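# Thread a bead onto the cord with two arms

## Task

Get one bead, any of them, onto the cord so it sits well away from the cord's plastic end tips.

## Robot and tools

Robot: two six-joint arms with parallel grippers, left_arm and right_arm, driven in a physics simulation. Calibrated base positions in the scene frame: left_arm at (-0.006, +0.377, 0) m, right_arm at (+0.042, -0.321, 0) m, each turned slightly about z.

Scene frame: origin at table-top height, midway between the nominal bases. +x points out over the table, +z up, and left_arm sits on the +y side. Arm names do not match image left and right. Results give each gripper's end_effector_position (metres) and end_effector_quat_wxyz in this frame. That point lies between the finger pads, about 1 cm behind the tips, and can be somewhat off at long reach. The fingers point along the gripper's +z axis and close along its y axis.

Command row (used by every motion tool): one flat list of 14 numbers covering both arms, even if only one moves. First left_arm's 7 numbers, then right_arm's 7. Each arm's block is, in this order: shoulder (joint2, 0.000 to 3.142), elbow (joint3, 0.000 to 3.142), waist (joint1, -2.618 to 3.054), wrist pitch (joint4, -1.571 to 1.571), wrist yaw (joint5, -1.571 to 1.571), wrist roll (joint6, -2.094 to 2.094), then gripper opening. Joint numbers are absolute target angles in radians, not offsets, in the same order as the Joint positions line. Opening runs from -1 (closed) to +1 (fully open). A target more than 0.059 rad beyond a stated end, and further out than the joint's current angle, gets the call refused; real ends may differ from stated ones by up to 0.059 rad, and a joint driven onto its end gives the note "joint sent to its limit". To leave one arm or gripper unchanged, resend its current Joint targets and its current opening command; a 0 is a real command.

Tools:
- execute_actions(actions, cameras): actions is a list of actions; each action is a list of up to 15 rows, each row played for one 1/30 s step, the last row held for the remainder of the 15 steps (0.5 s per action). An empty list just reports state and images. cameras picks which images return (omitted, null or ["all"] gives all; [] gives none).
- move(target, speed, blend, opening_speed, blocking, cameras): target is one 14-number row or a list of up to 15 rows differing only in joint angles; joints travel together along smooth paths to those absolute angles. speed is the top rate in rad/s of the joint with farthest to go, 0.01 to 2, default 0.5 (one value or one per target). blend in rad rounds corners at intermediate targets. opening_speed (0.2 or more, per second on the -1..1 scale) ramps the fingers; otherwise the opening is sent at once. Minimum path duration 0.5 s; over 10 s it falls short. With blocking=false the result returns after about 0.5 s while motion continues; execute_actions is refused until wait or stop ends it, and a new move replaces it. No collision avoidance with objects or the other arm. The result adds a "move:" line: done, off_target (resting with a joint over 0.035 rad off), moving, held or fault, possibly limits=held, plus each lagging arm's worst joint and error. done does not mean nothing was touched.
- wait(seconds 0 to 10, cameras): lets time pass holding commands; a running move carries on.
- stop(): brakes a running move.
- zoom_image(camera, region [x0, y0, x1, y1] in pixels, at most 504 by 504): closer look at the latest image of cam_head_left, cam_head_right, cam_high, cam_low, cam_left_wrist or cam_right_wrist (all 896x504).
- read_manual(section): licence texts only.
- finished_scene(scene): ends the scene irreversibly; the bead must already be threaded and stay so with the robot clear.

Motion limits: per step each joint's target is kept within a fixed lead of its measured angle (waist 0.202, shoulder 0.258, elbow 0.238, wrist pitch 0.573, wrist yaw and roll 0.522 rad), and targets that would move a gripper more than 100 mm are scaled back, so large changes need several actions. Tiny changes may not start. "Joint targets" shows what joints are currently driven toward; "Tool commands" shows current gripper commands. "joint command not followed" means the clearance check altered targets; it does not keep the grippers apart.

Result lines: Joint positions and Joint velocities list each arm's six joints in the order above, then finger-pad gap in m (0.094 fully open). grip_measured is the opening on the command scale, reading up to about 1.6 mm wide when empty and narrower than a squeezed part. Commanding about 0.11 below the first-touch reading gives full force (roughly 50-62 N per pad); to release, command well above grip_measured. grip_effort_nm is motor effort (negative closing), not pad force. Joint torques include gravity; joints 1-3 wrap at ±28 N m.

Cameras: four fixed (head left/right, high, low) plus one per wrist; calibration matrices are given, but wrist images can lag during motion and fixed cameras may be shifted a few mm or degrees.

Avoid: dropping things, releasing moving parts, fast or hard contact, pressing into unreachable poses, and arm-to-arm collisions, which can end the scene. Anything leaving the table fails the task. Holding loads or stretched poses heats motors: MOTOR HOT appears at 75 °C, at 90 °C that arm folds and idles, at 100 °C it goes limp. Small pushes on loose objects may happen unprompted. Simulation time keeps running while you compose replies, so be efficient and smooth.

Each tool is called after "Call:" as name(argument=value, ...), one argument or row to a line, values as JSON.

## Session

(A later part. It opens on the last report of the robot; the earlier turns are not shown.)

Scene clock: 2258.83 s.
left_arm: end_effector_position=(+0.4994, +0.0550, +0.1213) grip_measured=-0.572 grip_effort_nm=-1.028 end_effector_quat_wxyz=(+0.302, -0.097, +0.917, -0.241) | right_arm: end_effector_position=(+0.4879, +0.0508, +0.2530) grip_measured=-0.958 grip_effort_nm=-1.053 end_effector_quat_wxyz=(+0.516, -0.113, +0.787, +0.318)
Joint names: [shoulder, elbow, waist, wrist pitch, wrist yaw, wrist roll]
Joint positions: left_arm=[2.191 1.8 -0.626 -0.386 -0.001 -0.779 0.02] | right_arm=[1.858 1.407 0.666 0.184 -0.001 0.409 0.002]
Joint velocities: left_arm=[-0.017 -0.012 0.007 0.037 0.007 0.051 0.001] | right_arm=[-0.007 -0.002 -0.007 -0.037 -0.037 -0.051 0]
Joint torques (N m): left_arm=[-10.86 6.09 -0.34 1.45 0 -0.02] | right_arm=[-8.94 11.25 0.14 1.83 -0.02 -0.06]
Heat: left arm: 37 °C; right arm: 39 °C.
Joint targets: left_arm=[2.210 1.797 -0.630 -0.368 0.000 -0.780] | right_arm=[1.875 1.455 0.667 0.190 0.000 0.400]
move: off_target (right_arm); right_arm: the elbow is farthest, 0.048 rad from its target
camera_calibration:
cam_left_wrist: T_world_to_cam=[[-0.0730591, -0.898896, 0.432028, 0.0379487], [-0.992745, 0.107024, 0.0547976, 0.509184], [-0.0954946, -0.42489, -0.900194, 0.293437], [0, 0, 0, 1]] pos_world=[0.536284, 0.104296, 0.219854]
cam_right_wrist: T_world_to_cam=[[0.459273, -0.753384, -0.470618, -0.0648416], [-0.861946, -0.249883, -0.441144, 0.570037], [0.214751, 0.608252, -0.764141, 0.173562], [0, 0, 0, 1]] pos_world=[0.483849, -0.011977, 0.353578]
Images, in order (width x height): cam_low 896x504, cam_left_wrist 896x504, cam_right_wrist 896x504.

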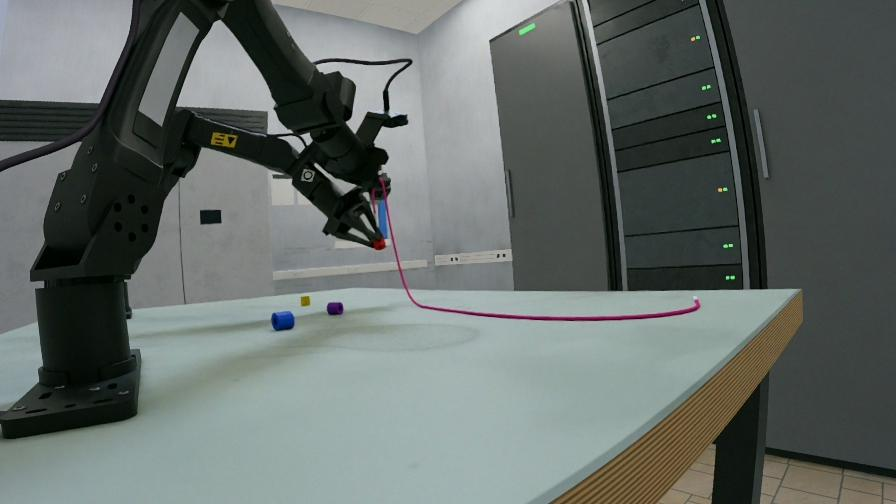

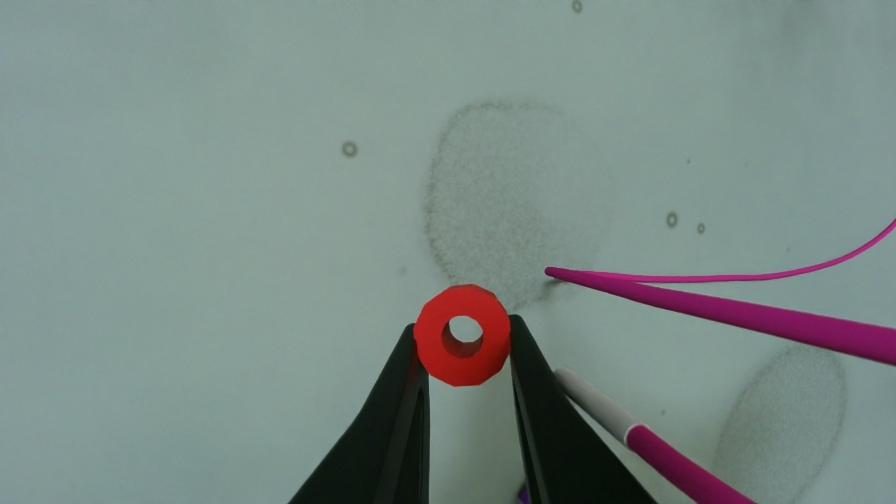

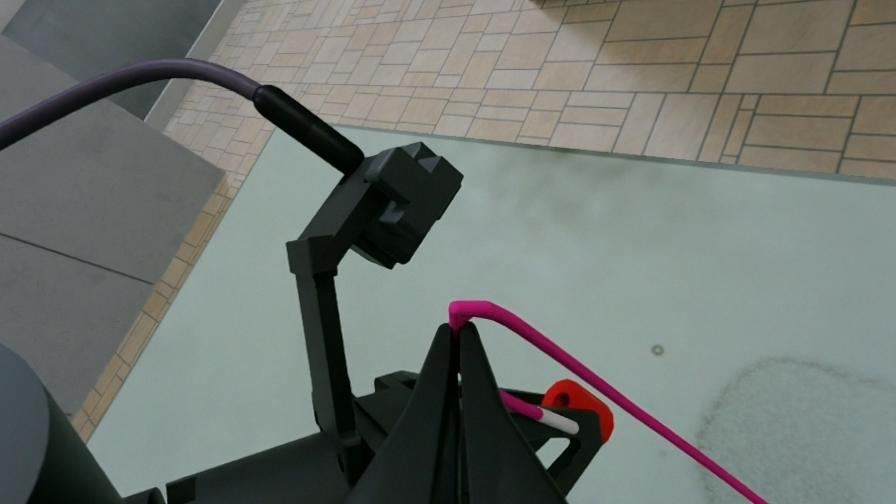

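Call:
move(
  target=[2.21,1.797,-0.63,-0.368,0,-0.78,-0.66,1.911,1.502,0.681,0.18,0,0.4,-1],
  speed=0.2,
  cameras=["cam_left_wrist","cam_right_wrist"],
)

Call:
zoom_image(
  camera="cam_left_wrist",
  region=[330, 230, 590, 430],
)

Scene clock: 2273.80 s.
left_arm: end_effector_position=(+0.4994, +0.0550, +0.1213) grip_measured=-0.572 grip_effort_nm=-1.028 end_effector_quat_wxyz=(+0.302, -0.097, +0.917, -0.241) | right_arm: end_effector_position=(+0.4879, +0.0508, +0.2530) grip_measured=-0.958 grip_effort_nm=-1.057 end_effector_quat_wxyz=(+0.516, -0.113, +0.787, +0.318)
Joint names: [shoulder, elbow, waist, wrist pitch, wrist yaw, wrist roll]
Joint positions: left_arm=[2.191 1.8 -0.626 -0.386 -0.001 -0.779 0.02] | right_arm=[1.858 1.407 0.666 0.184 -0.001 0.409 0.002]
Joint velocities: left_arm=[-0.007 -0.007 -0.002 -0.007 0.022 -0.022 0.001] | right_arm=[-0.022 0.007 0.007 0.037 0.022 0.022 0.001]
Joint torques (N m): left_arm=[-10.86 6.09 -0.32 1.45 0 -0.02] | right_arm=[-10.25 7.45 0.03 1.78 -0.02 0.01]
Heat: left arm: 37 °C; right arm: 39 °C.
Joint targets: left_arm=[2.210 1.797 -0.630 -0.368 0.000 -0.780] | right_arm=[1.858 1.407 0.666 0.184 -0.001 0.409]
move: held (right_arm; a check stopped the path); limits=held; right_arm: the elbow is farthest, 0.095 rad from its target
joint command not followed: on one or more control steps a check withheld the commanded joint targets of the right arm, and it was not sent them on those steps.
cause: the commanded joint targets, or the way to them, would bring a part of the robot too close to another arm (this arm's fingers and the left arm's wrist (the part past the wrist pitch), along the way the arms are being sent, or toward where that arm still pushes).
camera_calibration:
cam_left_wrist: T_world_to_cam=[[-0.0730591, -0.898896, 0.432028, 0.0379487], [-0.992745, 0.107024, 0.0547976, 0.509184], [-0.0954946, -0.42489, -0.900194, 0.293437], [0, 0, 0, 1]] pos_world=[0.536284, 0.104296, 0.219854]
cam_right_wrist: T_world_to_cam=[[0.459273, -0.753384, -0.470618, -0.0648416], [-0.861946, -0.249883, -0.441144, 0.570037], [0.214751, 0.608252, -0.764141, 0.173562], [0, 0, 0, 1]] pos_world=[0.483849, -0.011977, 0.353578]
Images, in order (width x height): cam_left_wrist 896x504, cam_right_wrist 896x504.

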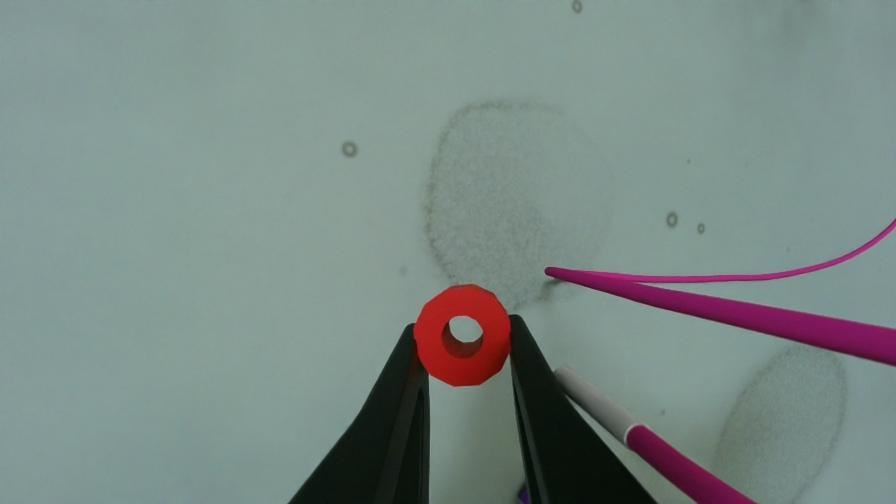

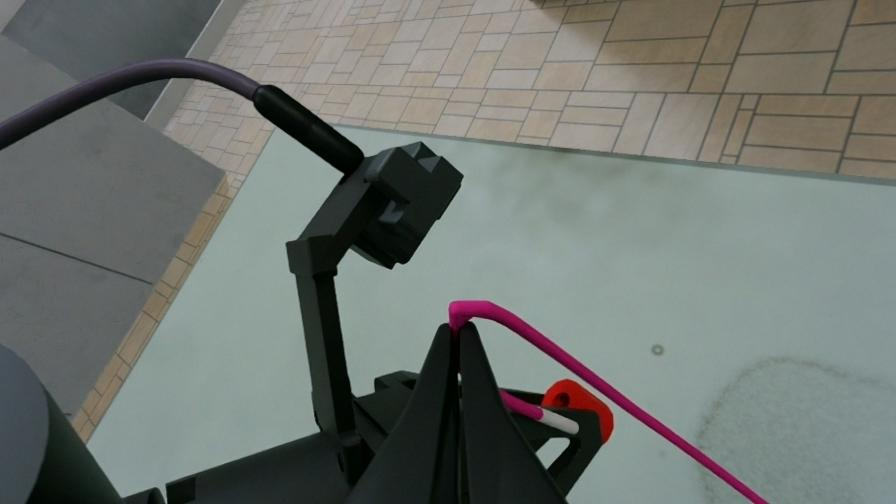

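Scaled by 1.938 from the camera's 896x504 image, which has a finer 1280x720 frame.

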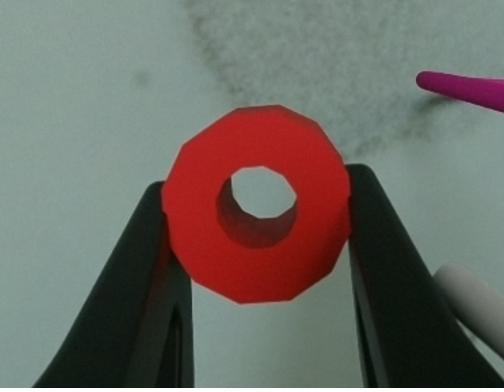

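Call:
move(
  target=[2.21,1.797,-0.63,-0.368,0,-1.1,-0.66,1.858,1.407,0.666,0.184,0,0.409,-1],
  speed=0.4,
  cameras=["cam_left_wrist","cam_low"],
)

Scene clock: 2301.83 s.
left_arm: end_effector_position=(+0.4995, +0.0550, +0.1214) grip_measured=-0.572 grip_effort_nm=-1.038 end_effector_quat_wxyz=(+0.260, -0.242, +0.890, -0.286) | right_arm: end_effector_position=(+0.4879, +0.0508, +0.2530) grip_measured=-0.958 grip_effort_nm=-1.053 end_effector_quat_wxyz=(+0.516, -0.113, +0.787, +0.318)
Joint names: [shoulder, elbow, waist, wrist pitch, wrist yaw, wrist roll]
Joint positions: left_arm=[2.191 1.8 -0.626 -0.386 -0.001 -1.099 0.02] | right_arm=[1.858 1.407 0.666 0.184 -0.001 0.409 0.002]
Joint velocities: left_arm=[-0.012 0.007 0.002 -0.022 -0.022 -0.051 -0.001] | right_arm=[0.002 -0.007 -0.007 -0.051 -0.007 -0.007 0]
Joint torques (N m): left_arm=[-10.86 6.12 -0.35 1.45 -0.01 -0.04] | right_arm=[-10.26 7.43 0.01 1.78 0 0.02]
Heat: left arm: 37 °C; right arm: 40 °C.
Joint targets: left_arm=[2.210 1.797 -0.630 -0.368 0.000 -1.100] | right_arm=[1.858 1.407 0.666 0.184 0.000 0.409]
move: done
camera_calibration:
cam_left_wrist: T_world_to_cam=[[0.181094, -0.787301, 0.589374, -0.114297], [-0.979979, -0.0940366, 0.175497, 0.499265], [-0.0827459, -0.609356, -0.788568, 0.283711], [0, 0, 0, 1]] pos_world=[0.533443, 0.129844, 0.20347]
Images, in order (width x height): cam_low 896x504, cam_left_wrist 896x504.

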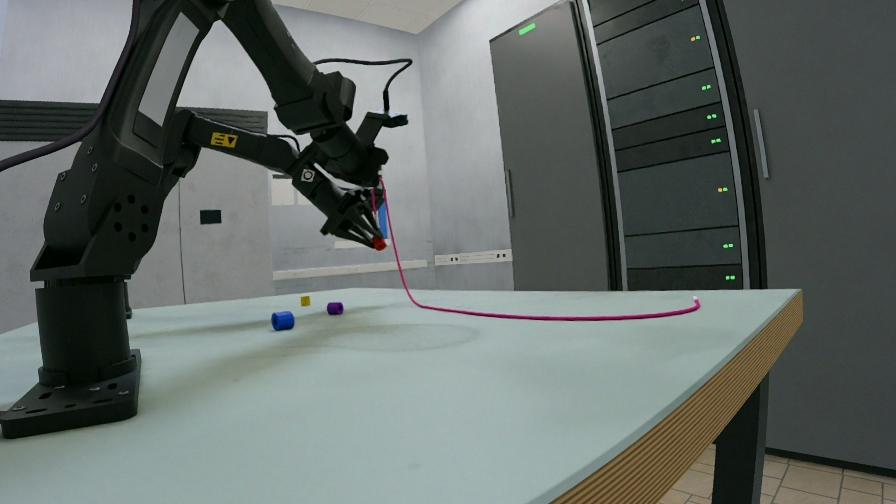

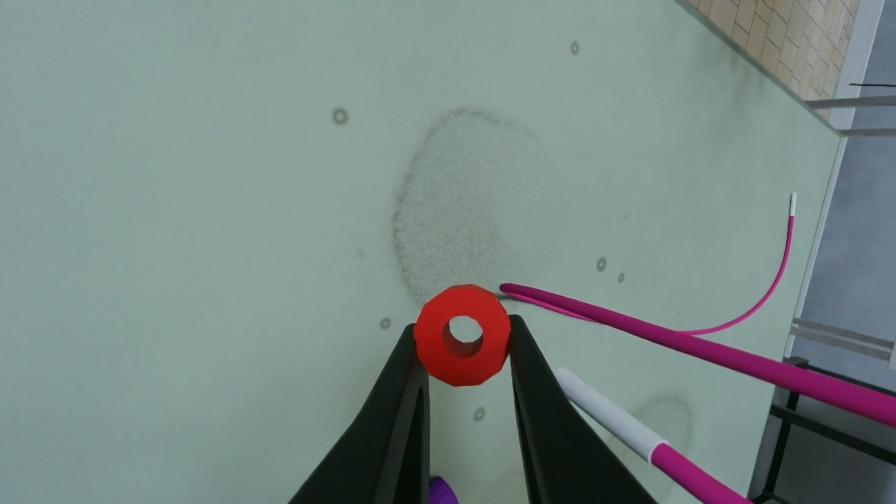

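Call:
zoom_image(
  camera="cam_low",
  region=[330, 170, 430, 260],
)

Call:
zoom_image(
  camera="cam_left_wrist",
  region=[380, 250, 680, 450],
)

Scaled by 5.040 from the camera's 896x504 image, which has a finer 1280x720 frame.

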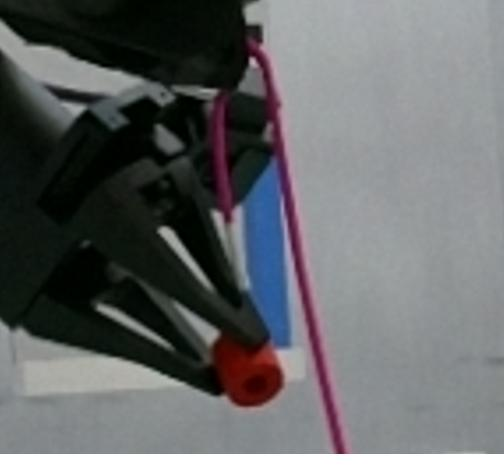

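Scaled by 1.680 from the camera's 896x504 image, which has a finer 1280x720 frame.

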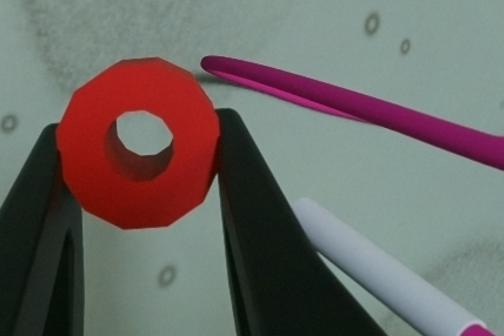

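Call:
move(
  target=[2.21,1.797,-0.63,-0.368,0,-1.1,-0.66,1.911,1.502,0.681,0.18,0,0.409,-1],
  speed=0.2,
  cameras=["cam_left_wrist","cam_low","cam_right_wrist"],
)

Call:
zoom_image(
  camera="cam_low",
  region=[330, 170, 430, 260],
)

Scene clock: 2323.87 s.
left_arm: end_effector_position=(+0.4995, +0.0549, +0.1215) grip_measured=-0.572 grip_effort_nm=-1.023 end_effector_quat_wxyz=(+0.260, -0.242, +0.890, -0.287) | right_arm: end_effector_position=(+0.4879, +0.0508, +0.2530) grip_measured=-0.958 grip_effort_nm=-1.053 end_effector_quat_wxyz=(+0.516, -0.113, +0.787, +0.318)
Joint names: [shoulder, elbow, waist, wrist pitch, wrist yaw, wrist roll]
Joint positions: left_arm=[2.191 1.8 -0.626 -0.385 -0.001 -1.101 0.02] | right_arm=[1.858 1.407 0.666 0.184 -0.001 0.409 0.002]
Joint velocities: left_arm=[0.002 0.017 0.002 0.007 0.007 0.022 0] | right_arm=[-0.007 0.022 -0.002 -0.051 0.007 -0.007 0]
Joint torques (N m): left_arm=[-10.86 6.11 -0.32 1.44 -0.01 -0.01] | right_arm=[-10.17 7.42 0.03 1.77 -0.02 0]
Heat: left arm: 37 °C; right arm: 40 °C.
Joint targets: left_arm=[2.210 1.797 -0.630 -0.368 0.000 -1.100] | right_arm=[1.858 1.407 0.666 0.184 -0.001 0.409]
move: held (right_arm; a check stopped the path); limits=held; right_arm: the elbow is farthest, 0.095 rad from its target
joint command not followed: on one or more control steps a check withheld the commanded joint targets of the right arm, and it was not sent them on those steps.
cause: the commanded joint targets, or the way to them, would bring a part of the robot too close to another arm (this arm's gripper housing and the left arm's wrist (the part past the wrist pitch), at the place that arm is still heading or pushing toward).
camera_calibration:
cam_left_wrist: T_world_to_cam=[[0.181665, -0.786545, 0.590207, -0.114841], [-0.979883, -0.0943591, 0.175859, 0.499189], [-0.0826295, -0.610282, -0.787863, 0.283617], [0, 0, 0, 1]] pos_world=[0.533444, 0.129861, 0.203445]
cam_right_wrist: T_world_to_cam=[[0.459273, -0.753384, -0.470618, -0.0648416], [-0.861946, -0.249883, -0.441144, 0.570037], [0.214751, 0.608252, -0.764141, 0.173562], [0, 0, 0, 1]] pos_world=[0.483849, -0.011977, 0.353578]
Images, in order (width x height): cam_low 896x504, cam_left_wrist 896x504, cam_right_wrist 896x504.

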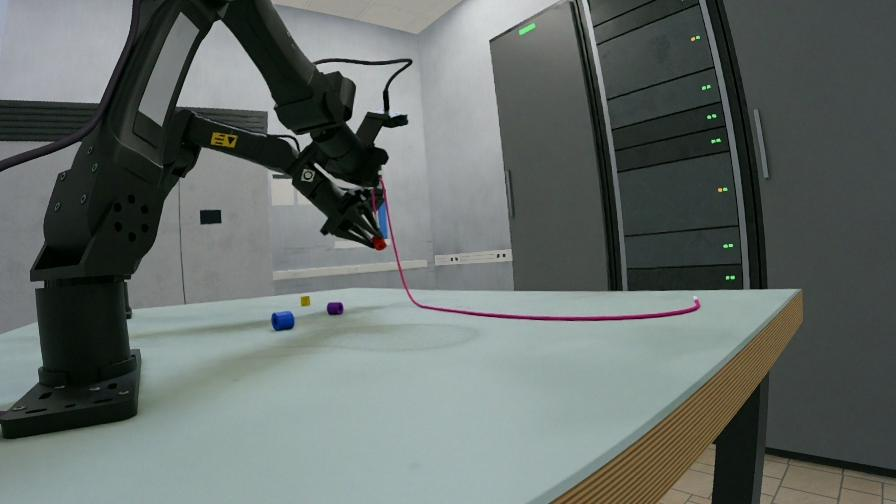

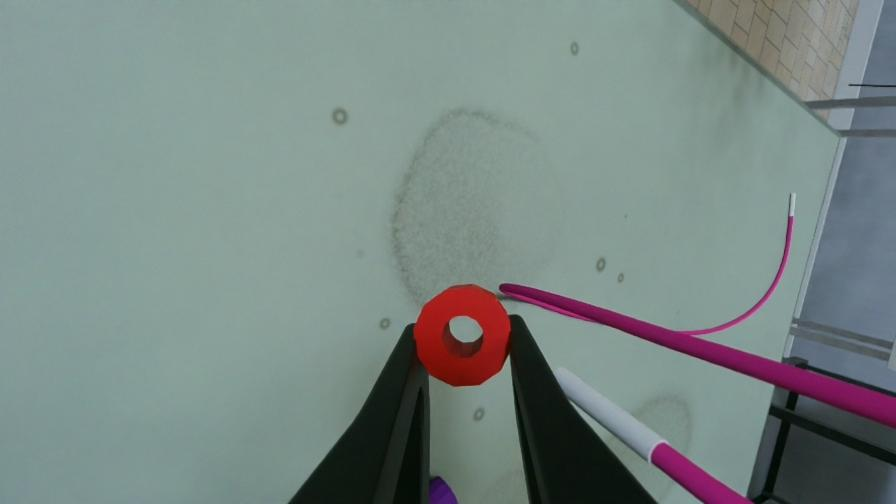

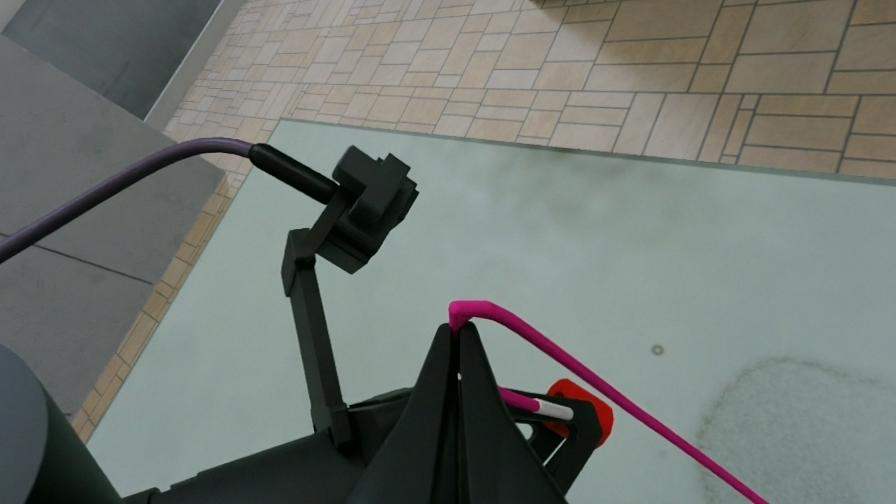

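Scaled by 5.040 from the camera's 896x504 image, which has a finer 1280x720 frame.

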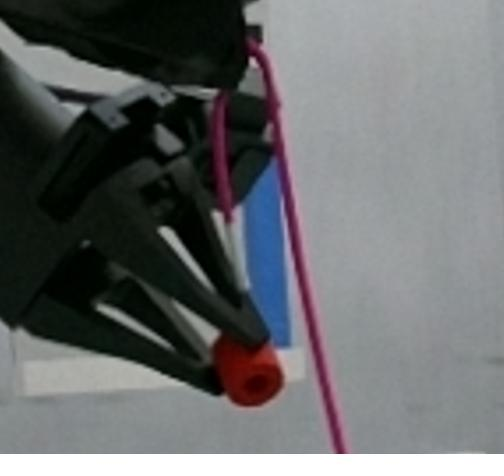

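Call:
move(
  target=[2.21,1.797,-0.63,-0.368,0,-1.1,-0.66,1.99,1.595,0.498,0.147,-0.6,0.409,-1],
  speed=0.2,
  cameras=["cam_left_wrist","cam_low","cam_right_wrist"],
)

Call:
zoom_image(
  camera="cam_low",
  region=[330, 170, 430, 260],
)

Scene clock: 2380.33 s.
left_arm: end_effector_position=(+0.4995, +0.0549, +0.1215) grip_measured=-0.572 grip_effort_nm=-1.023 end_effector_quat_wxyz=(+0.260, -0.242, +0.890, -0.287) | right_arm: end_effector_position=(+0.4920, +0.0597, +0.2585) grip_measured=-0.958 grip_effort_nm=-1.053 end_effector_quat_wxyz=(+0.413, -0.222, +0.749, +0.469)
Joint names: [shoulder, elbow, waist, wrist pitch, wrist yaw, wrist roll]
Joint positions: left_arm=[2.191 1.8 -0.626 -0.385 -0.001 -1.101 0.02] | right_arm=[1.97 1.547 0.505 0.155 -0.588 0.41 0.002]
Joint velocities: left_arm=[0.012 -0.007 0.002 -0.007 0.007 -0.037 0] | right_arm=[0.007 0.002 0.017 -0.066 -0.007 0.037 0]
Joint torques (N m): left_arm=[-10.85 6.12 -0.32 1.45 -0.01 -0.01] | right_arm=[-9.63 11.04 -0.62 1.57 -0.24 0.01]
Heat: left arm: 36 °C; right arm: 39 °C.
Joint targets: left_arm=[2.210 1.797 -0.630 -0.368 0.000 -1.100] | right_arm=[1.990 1.595 0.498 0.147 -0.600 0.409]
move: off_target (right_arm); right_arm: the elbow is farthest, 0.048 rad from its target
camera_calibration:
cam_left_wrist: T_world_to_cam=[[0.181665, -0.786545, 0.590207, -0.114841], [-0.979883, -0.0943591, 0.175859, 0.499189], [-0.0826295, -0.610282, -0.787863, 0.283617], [0, 0, 0, 1]] pos_world=[0.533444, 0.129861, 0.203445]
cam_right_wrist: T_world_to_cam=[[0.659447, -0.454267, -0.598976, -0.140569], [-0.741493, -0.524233, -0.418771, 0.529493], [-0.123769, 0.720293, -0.682539, 0.31018], [0, 0, 0, 1]] pos_world=[0.523703, -0.00969855, 0.349248]
Images, in order (width x height): cam_low 896x504, cam_left_wrist 896x504, cam_right_wrist 896x504.

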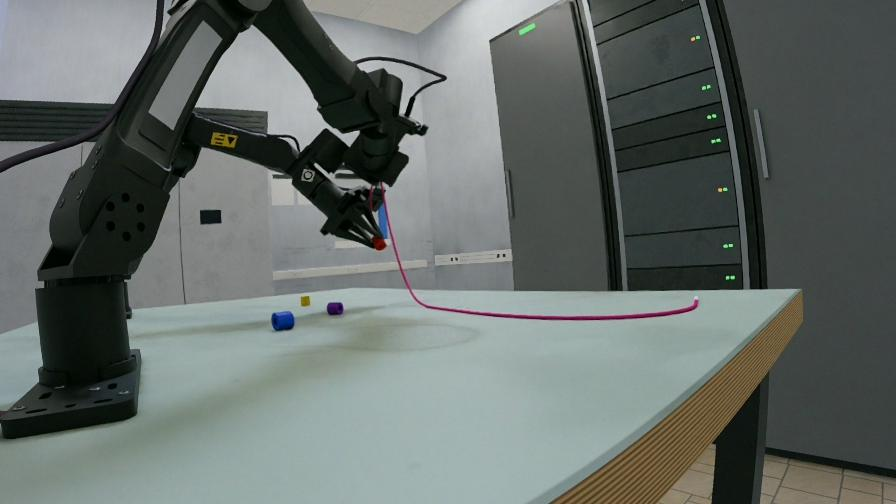

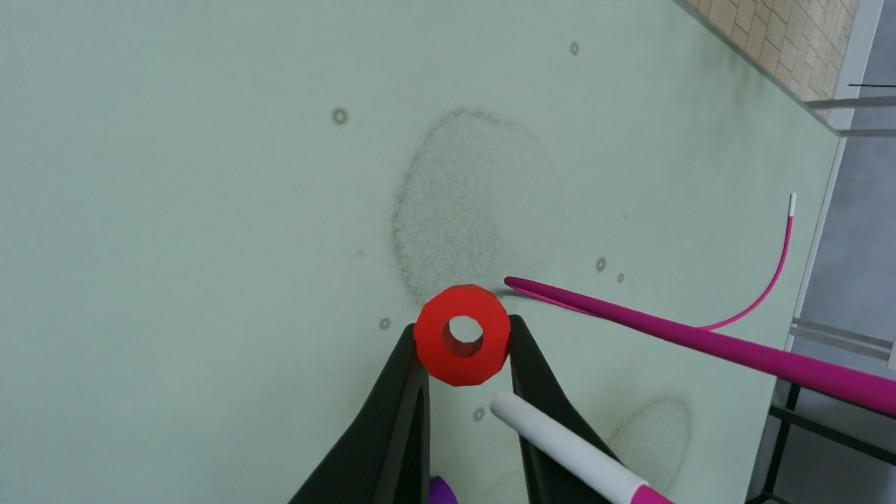

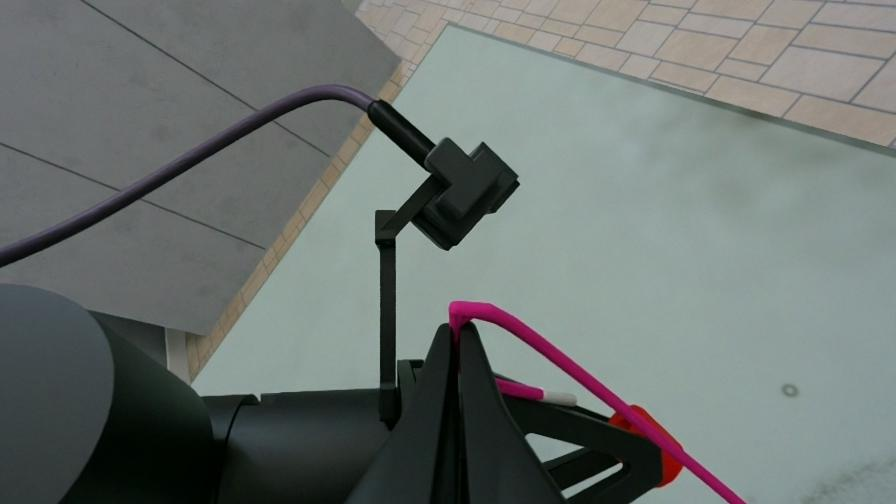

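Scaled by 5.040 from the camera's 896x504 image, which has a finer 1280x720 frame.

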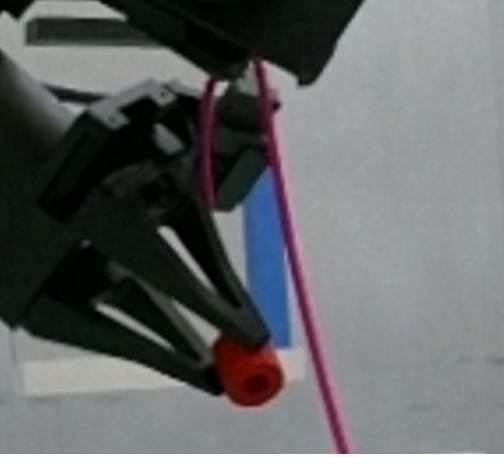

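Call:
move(
  target=[2.21,1.797,-0.63,-0.368,0,-1.1,-0.66,1.99,1.595,0.482,0.147,-0.6,0.409,-1],
  speed=0.2,
  cameras=["cam_left_wrist"],
)

Scene clock: 2390.60 s.
left_arm: end_effector_position=(+0.4995, +0.0549, +0.1215) grip_measured=-0.572 grip_effort_nm=-1.033 end_effector_quat_wxyz=(+0.260, -0.242, +0.890, -0.287) | right_arm: end_effector_position=(+0.4977, +0.0526, +0.2586) grip_measured=-0.958 grip_effort_nm=-1.053 end_effector_quat_wxyz=(+0.416, -0.217, +0.750, +0.466)
Joint names: [shoulder, elbow, waist, wrist pitch, wrist yaw, wrist roll]
Joint positions: left_arm=[2.191 1.8 -0.626 -0.385 -0.001 -1.101 0.02] | right_arm=[1.97 1.548 0.489 0.155 -0.59 0.41 0.002]
Joint velocities: left_arm=[-0.002 -0.002 -0.007 0.022 -0.066 -0.066 0.001] | right_arm=[-0.002 -0.002 0.002 -0.022 -0.022 -0.066 0]
Joint torques (N m): left_arm=[-10.86 6.09 -0.34 1.44 -0.01 0] | right_arm=[-9.63 11 -0.66 1.58 -0.21 0.02]
Heat: left arm: 36 °C; right arm: 39 °C.
Joint targets: left_arm=[2.210 1.797 -0.630 -0.368 0.000 -1.100] | right_arm=[1.990 1.595 0.482 0.147 -0.600 0.409]
move: off_target (right_arm); right_arm: the elbow is farthest, 0.047 rad from its target
camera_calibration:
cam_left_wrist: T_world_to_cam=[[0.181665, -0.786545, 0.590207, -0.114841], [-0.979883, -0.0943591, 0.175859, 0.499189], [-0.0826295, -0.610282, -0.787863, 0.283617], [0, 0, 0, 1]] pos_world=[0.533444, 0.129861, 0.203445]
Images, in order (width x height): cam_left_wrist 896x504.

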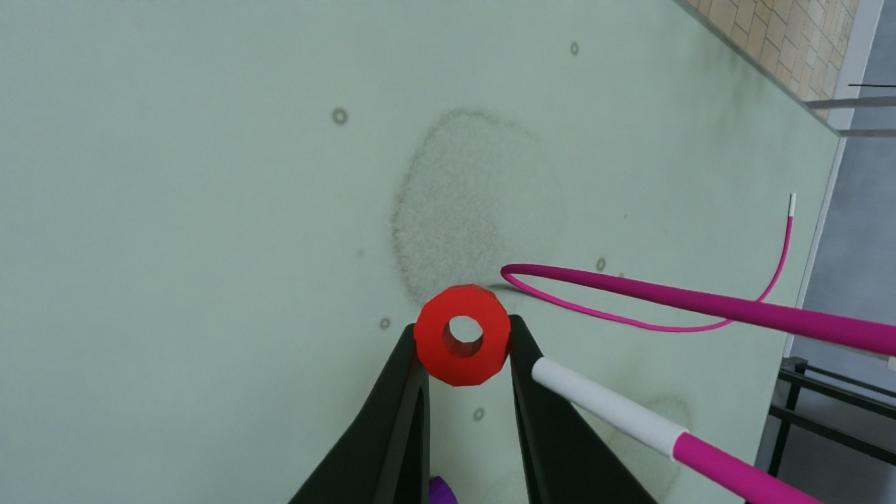

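Call:
move(
  target=[2.21,1.797,-0.63,-0.368,0,-1.1,-0.66,2.0,1.53,0.482,0.191,-0.6,0.409,-1],
  speed=0.1,
  cameras=["cam_left_wrist"],
)

Scene clock: 2403.40 s.
left_arm: end_effector_position=(+0.4996, +0.0549, +0.1216) grip_measured=-0.572 grip_effort_nm=-1.023 end_effector_quat_wxyz=(+0.260, -0.242, +0.890, -0.287) | right_arm: end_effector_position=(+0.4993, +0.0535, +0.2544) grip_measured=-0.958 grip_effort_nm=-1.057 end_effector_quat_wxyz=(+0.415, -0.216, +0.751, +0.466)
Joint names: [shoulder, elbow, waist, wrist pitch, wrist yaw, wrist roll]
Joint positions: left_arm=[2.191 1.8 -0.626 -0.385 -0.001 -1.101 0.02] | right_arm=[1.98 1.548 0.489 0.162 -0.59 0.41 0.002]
Joint velocities: left_arm=[-0.017 0.002 0.027 -0.037 -0.11 -0.007 -0.001] | right_arm=[0.012 0.002 -0.017 0.007 -0.007 0.007 -0.001]
Joint torques (N m): left_arm=[-10.85 6.09 -0.32 1.44 0 -0.01] | right_arm=[-9.73 6.02 -0.57 1.94 -0.22 0]
Heat: left arm: 36 °C; right arm: 39 °C.
Joint targets: left_arm=[2.210 1.797 -0.630 -0.368 0.000 -1.100] | right_arm=[2.000 1.530 0.482 0.191 -0.600 0.409]
move: done
camera_calibration:
cam_left_wrist: T_world_to_cam=[[0.181476, -0.786423, 0.590428, -0.114858], [-0.979939, -0.0943229, 0.175563, 0.499291], [-0.0823764, -0.610444, -0.787764, 0.283523], [0, 0, 0, 1]] pos_world=[0.533474, 0.129842, 0.203508]
Images, in order (width x height): cam_left_wrist 896x504.

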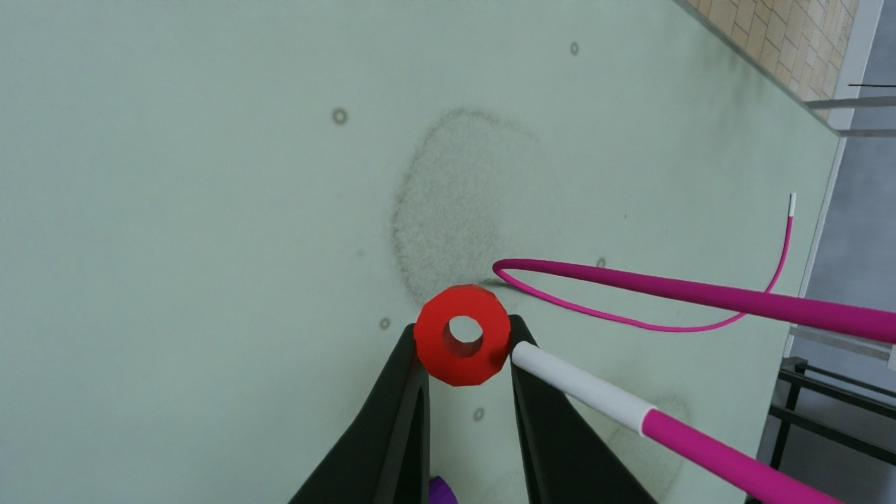

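Call:
move(
  target=[2.21,1.797,-0.63,-0.368,0,-1.1,-0.66,2.0,1.50,0.482,0.21,-0.6,0.409,-1],
  speed=0.1,
  cameras=["cam_left_wrist"],
)

Scene clock: 2411.37 s.
left_arm: end_effector_position=(+0.4996, +0.0549, +0.1216) grip_measured=-0.572 grip_effort_nm=-1.028 end_effector_quat_wxyz=(+0.260, -0.242, +0.890, -0.287) | right_arm: end_effector_position=(+0.4977, +0.0526, +0.2460) grip_measured=-0.958 grip_effort_nm=-1.057 end_effector_quat_wxyz=(+0.412, -0.215, +0.753, +0.465)
Joint names: [shoulder, elbow, waist, wrist pitch, wrist yaw, wrist roll]
Joint positions: left_arm=[2.191 1.8 -0.626 -0.385 -0.001 -1.101 0.02] | right_arm=[1.98 1.521 0.489 0.181 -0.59 0.41 0.002]
Joint velocities: left_arm=[-0.012 -0.012 0.002 0.051 -0.081 0.081 -0.001] | right_arm=[-0.022 0.012 0.012 -0.007 -0.051 -0.022 0]
Joint torques (N m): left_arm=[-10.86 6.11 -0.34 1.44 0 -0.01] | right_arm=[-9.68 5.75 -0.59 1.95 -0.23 0]
Heat: left arm: 36 °C; right arm: 38 °C.
Joint targets: left_arm=[2.210 1.797 -0.630 -0.368 0.000 -1.100] | right_arm=[2.000 1.500 0.482 0.210 -0.600 0.409]
move: done
camera_calibration:
cam_left_wrist: T_world_to_cam=[[0.181476, -0.786423, 0.590428, -0.114858], [-0.979939, -0.0943229, 0.175563, 0.499291], [-0.0823764, -0.610444, -0.787764, 0.283523], [0, 0, 0, 1]] pos_world=[0.533474, 0.129842, 0.203508]
Images, in order (width x height): cam_left_wrist 896x504.

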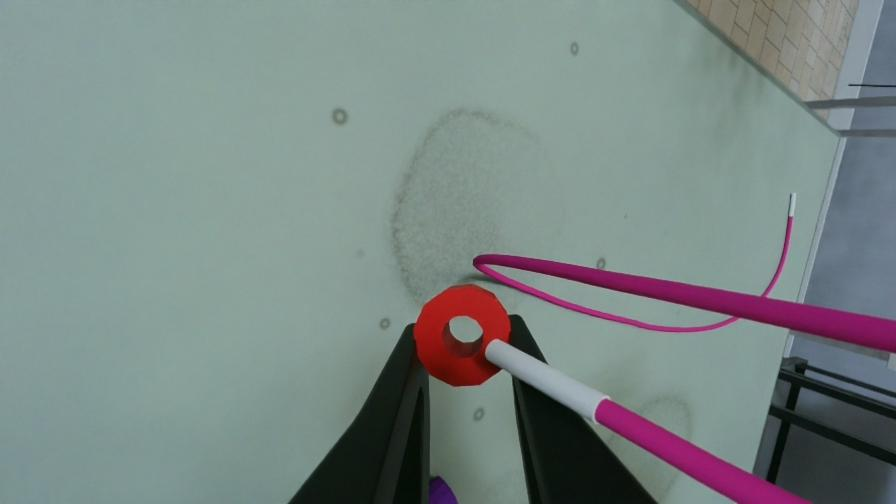

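Call:
move(
  target=[2.21,1.797,-0.63,-0.368,0,-1.1,-0.66,2.005,1.467,0.482,0.245,-0.6,0.409,-1],
  speed=0.1,
  cameras=["cam_left_wrist"],
)

Call:
zoom_image(
  camera="cam_left_wrist",
  region=[400, 260, 600, 420],
)

Scene clock: 2420.37 s.
left_arm: end_effector_position=(+0.4996, +0.0549, +0.1216) grip_measured=-0.572 grip_effort_nm=-1.028 end_effector_quat_wxyz=(+0.260, -0.242, +0.890, -0.287) | right_arm: end_effector_position=(+0.4968, +0.0521, +0.2346) grip_measured=-0.958 grip_effort_nm=-1.057 end_effector_quat_wxyz=(+0.410, -0.215, +0.755, +0.465)
Joint names: [shoulder, elbow, waist, wrist pitch, wrist yaw, wrist roll]
Joint positions: left_arm=[2.191 1.8 -0.626 -0.385 -0.001 -1.101 0.02] | right_arm=[1.987 1.488 0.489 0.216 -0.59 0.41 0.002]
Joint velocities: left_arm=[0.012 -0.007 0.012 -0.037 -0.051 0.022 0.001] | right_arm=[-0.007 0.007 -0.007 -0.051 -0.007 -0.022 0]
Joint torques (N m): left_arm=[-10.85 6.11 -0.32 1.44 -0.01 0] | right_arm=[-9.77 5.7 -0.62 1.95 -0.23 0]
Heat: left arm: 36 °C; right arm: 37 °C.
Joint targets: left_arm=[2.210 1.797 -0.630 -0.368 0.000 -1.100] | right_arm=[2.005 1.467 0.482 0.245 -0.600 0.409]
move: done
camera_calibration:
cam_left_wrist: T_world_to_cam=[[0.181476, -0.786423, 0.590428, -0.114858], [-0.979939, -0.0943229, 0.175563, 0.499291], [-0.0823764, -0.610444, -0.787764, 0.283523], [0, 0, 0, 1]] pos_world=[0.533474, 0.129842, 0.203508]
Images, in order (width x height): cam_left_wrist 896x504.

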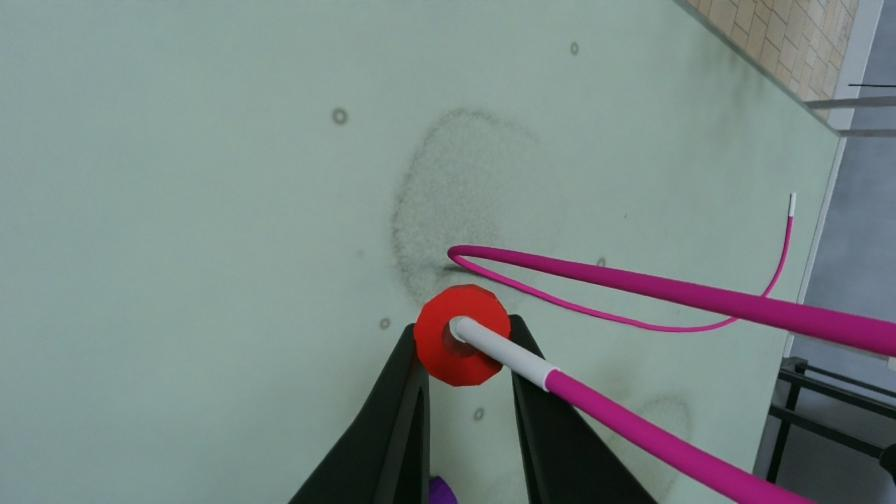

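Scaled by 2.520 from the camera's 896x504 image, which has a finer 1280x720 frame.

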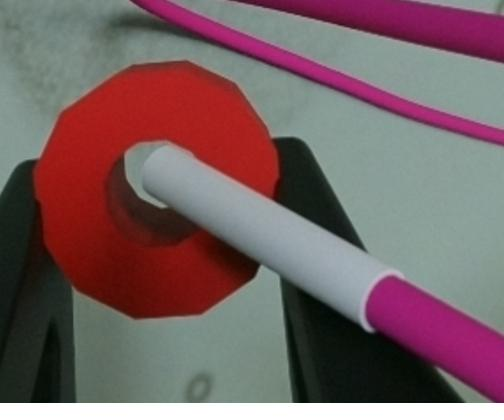

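Call:
move(
  target=[2.21,1.797,-0.63,-0.368,0,-1.1,-0.66,2.019,1.437,0.482,0.289,-0.6,0.409,-1],
  speed=0.1,
  cameras=["cam_left_wrist"],
)

Call:
zoom_image(
  camera="cam_left_wrist",
  region=[400, 260, 600, 420],
)

Scene clock: 2428.90 s.
left_arm: end_effector_position=(+0.4996, +0.0549, +0.1216) grip_measured=-0.572 grip_effort_nm=-1.028 end_effector_quat_wxyz=(+0.260, -0.242, +0.890, -0.287) | right_arm: end_effector_position=(+0.4970, +0.0522, +0.2220) grip_measured=-0.958 grip_effort_nm=-1.057 end_effector_quat_wxyz=(+0.410, -0.215, +0.755, +0.465)
Joint names: [shoulder, elbow, waist, wrist pitch, wrist yaw, wrist roll]
Joint positions: left_arm=[2.191 1.8 -0.626 -0.385 -0.001 -1.101 0.02] | right_arm=[2.001 1.457 0.489 0.261 -0.59 0.41 0.002]
Joint velocities: left_arm=[0.022 -0.002 0.002 -0.007 -0.037 -0.007 -0.001] | right_arm=[-0.002 0.002 -0.002 0.051 -0.037 0.022 0]
Joint torques (N m): left_arm=[-10.86 6.08 -0.35 1.44 -0.01 0] | right_arm=[-9.87 5.76 -0.64 1.91 -0.21 0]
Heat: left arm: 36 °C; right arm: 38 °C.
Joint targets: left_arm=[2.210 1.797 -0.630 -0.368 0.000 -1.100] | right_arm=[2.019 1.437 0.482 0.289 -0.600 0.409]
move: done
camera_calibration:
cam_left_wrist: T_world_to_cam=[[0.181476, -0.786423, 0.590428, -0.114858], [-0.979939, -0.0943229, 0.175563, 0.499291], [-0.0823764, -0.610444, -0.787764, 0.283523], [0, 0, 0, 1]] pos_world=[0.533474, 0.129842, 0.203508]
Images, in order (width x height): cam_left_wrist 896x504.

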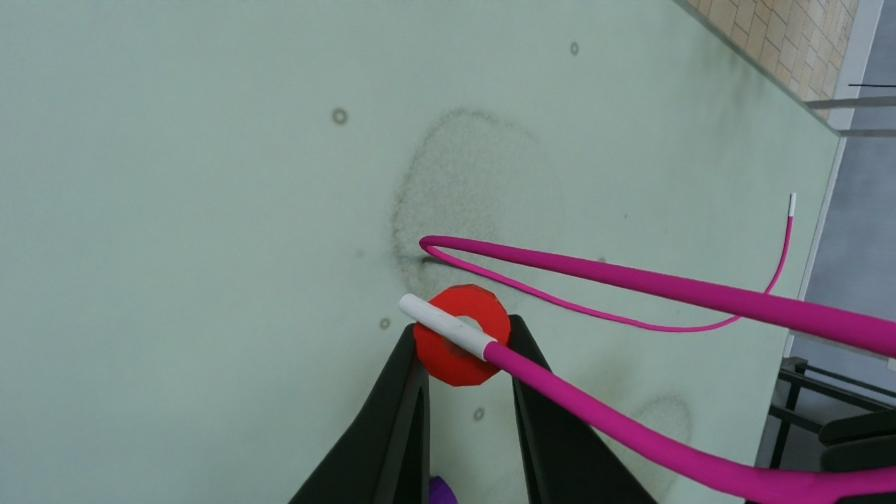

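Scaled by 2.520 from the camera's 896x504 image, which has a finer 1280x720 frame.

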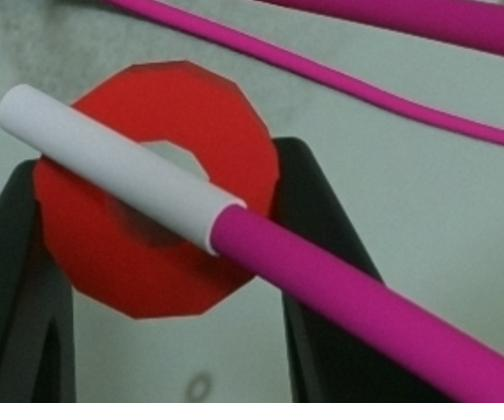

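Call:
wait(
  seconds=0,
  cameras=["cam_low","cam_high"],
)

Call:
zoom_image(
  camera="cam_low",
  region=[330, 180, 430, 260],
)

Call:
zoom_image(
  camera="cam_high",
  region=[280, 200, 430, 320],
)

Scene clock: 2434.90 s.
left_arm: end_effector_position=(+0.4996, +0.0549, +0.1216) grip_measured=-0.572 grip_effort_nm=-1.028 end_effector_quat_wxyz=(+0.260, -0.242, +0.890, -0.287) | right_arm: end_effector_position=(+0.4971, +0.0523, +0.2221) grip_measured=-0.958 grip_effort_nm=-1.057 end_effector_quat_wxyz=(+0.410, -0.215, +0.755, +0.465)
Joint names: [shoulder, elbow, waist, wrist pitch, wrist yaw, wrist roll]
Joint positions: left_arm=[2.191 1.8 -0.626 -0.385 -0.001 -1.101 0.02] | right_arm=[2.001 1.457 0.489 0.261 -0.59 0.41 0.002]
Joint velocities: left_arm=[-0.002 -0.002 -0.007 0.037 -0.051 -0.022 0.001] | right_arm=[0.002 0.002 0.017 0.007 -0.022 -0.066 0]
Joint torques (N m): left_arm=[-10.86 6.09 -0.32 1.45 -0.01 -0.01] | right_arm=[-9.87 5.75 -0.59 1.95 -0.2 0]
Heat: left arm: 36 °C; right arm: 37 °C.
Joint targets: left_arm=[2.210 1.797 -0.630 -0.368 0.000 -1.100] | right_arm=[2.019 1.437 0.482 0.289 -0.600 0.409]
Tool commands: left_gripper/opening=-0.66 right_gripper/opening=-1.0
Images, in order (width x height): cam_high 896x504, cam_low 896x504.

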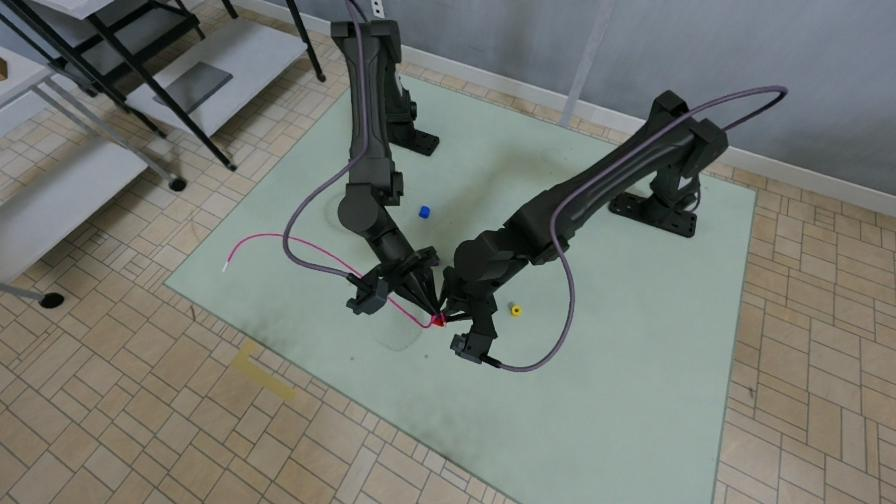

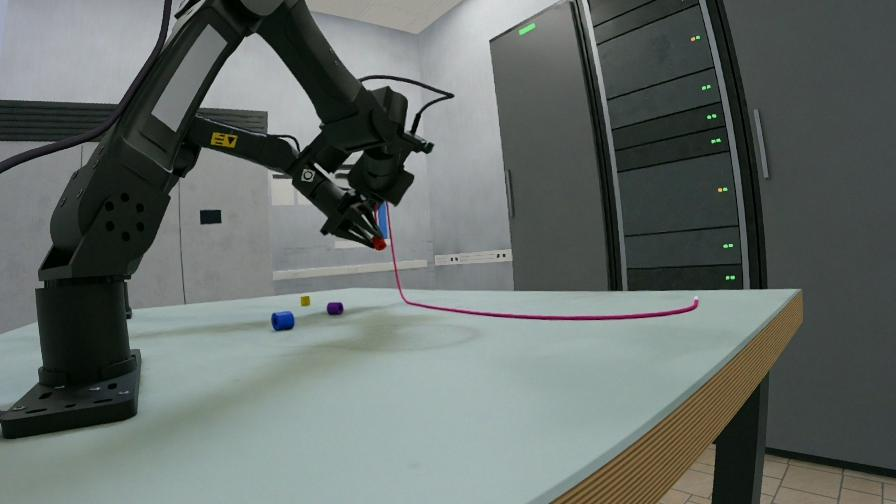

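Scaled by 5.040 from the camera's 896x504 image, which has a finer 1280x720 frame.

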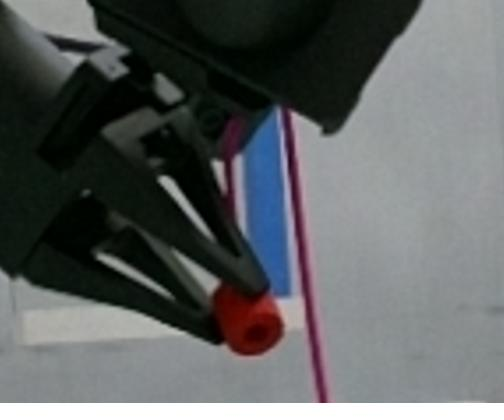

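Scaled by 3.360 from the camera's 896x504 image, which has a finer 1280x720 frame.

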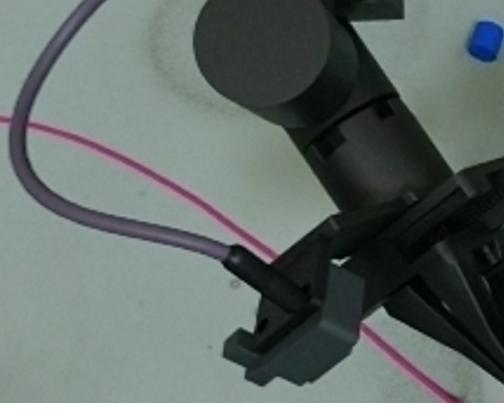

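Call:
move(
  target=[
    [2.21,1.797,-0.63,-0.368,0,-1.1,-0.66,1.92,1.45,0.489,0.26,-0.6,0.409,-1],
    [2.21,1.797,-0.63,-0.368,0,-1.1,-0.66,1.907,1.415,0.472,0.25,-0.6,0.409,-1],
  ],
  speed=0.1,
  cameras=["cam_left_wrist"],
)

Call:
zoom_image(
  camera="cam_left_wrist",
  region=[400, 260, 600, 420],
)

Scene clock: 2466.40 s.
left_arm: end_effector_position=(+0.4996, +0.0549, +0.1216) grip_measured=-0.572 grip_effort_nm=-1.028 end_effector_quat_wxyz=(+0.260, -0.242, +0.890, -0.287) | right_arm: end_effector_position=(+0.4922, +0.0452, +0.2368) grip_measured=-0.958 grip_effort_nm=-1.057 end_effector_quat_wxyz=(+0.419, -0.214, +0.750, +0.465)
Joint names: [shoulder, elbow, waist, wrist pitch, wrist yaw, wrist roll]
Joint positions: left_arm=[2.191 1.8 -0.626 -0.385 -0.001 -1.101 0.02] | right_arm=[1.955 1.435 0.482 0.256 -0.59 0.41 0.002]
Joint velocities: left_arm=[-0.002 0.002 -0.007 0.007 -0.037 0.037 0] | right_arm=[-0.012 -0.012 0.007 -0.007 0.051 -0.022 0]
Joint torques (N m): left_arm=[-10.85 6.08 -0.34 1.44 0 0] | right_arm=[-14.65 5.85 -0.95 1.61 -0.21 -0.02]
Heat: left arm: 36 °C; right arm: 36 °C.
Joint targets: left_arm=[2.210 1.797 -0.630 -0.368 0.000 -1.100] | right_arm=[1.907 1.415 0.472 0.250 -0.600 0.409]
move: off_target (right_arm); right_arm: the shoulder is farthest, 0.048 rad from its target
camera_calibration:
cam_left_wrist: T_world_to_cam=[[0.181476, -0.786423, 0.590428, -0.114858], [-0.979939, -0.0943229, 0.175563, 0.499291], [-0.0823764, -0.610444, -0.787764, 0.283523], [0, 0, 0, 1]] pos_world=[0.533474, 0.129842, 0.203508]
Images, in order (width x height): cam_left_wrist 896x504.

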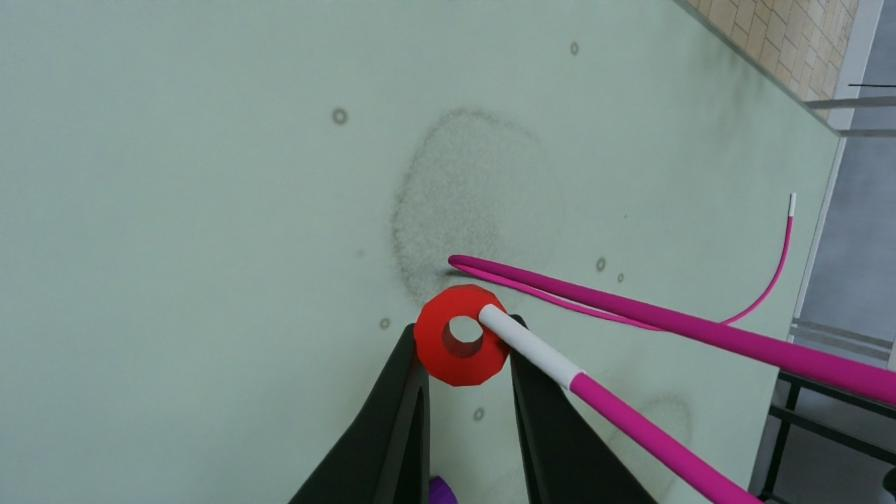

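Scaled by 2.520 from the camera's 896x504 image, which has a finer 1280x720 frame.

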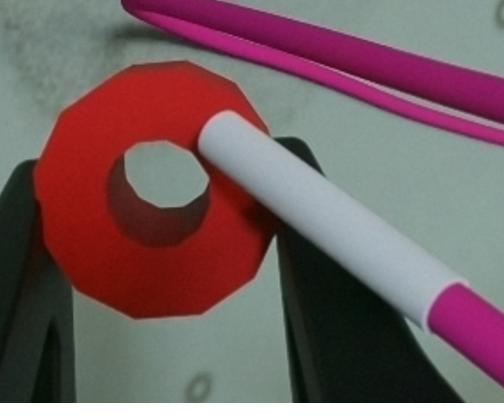

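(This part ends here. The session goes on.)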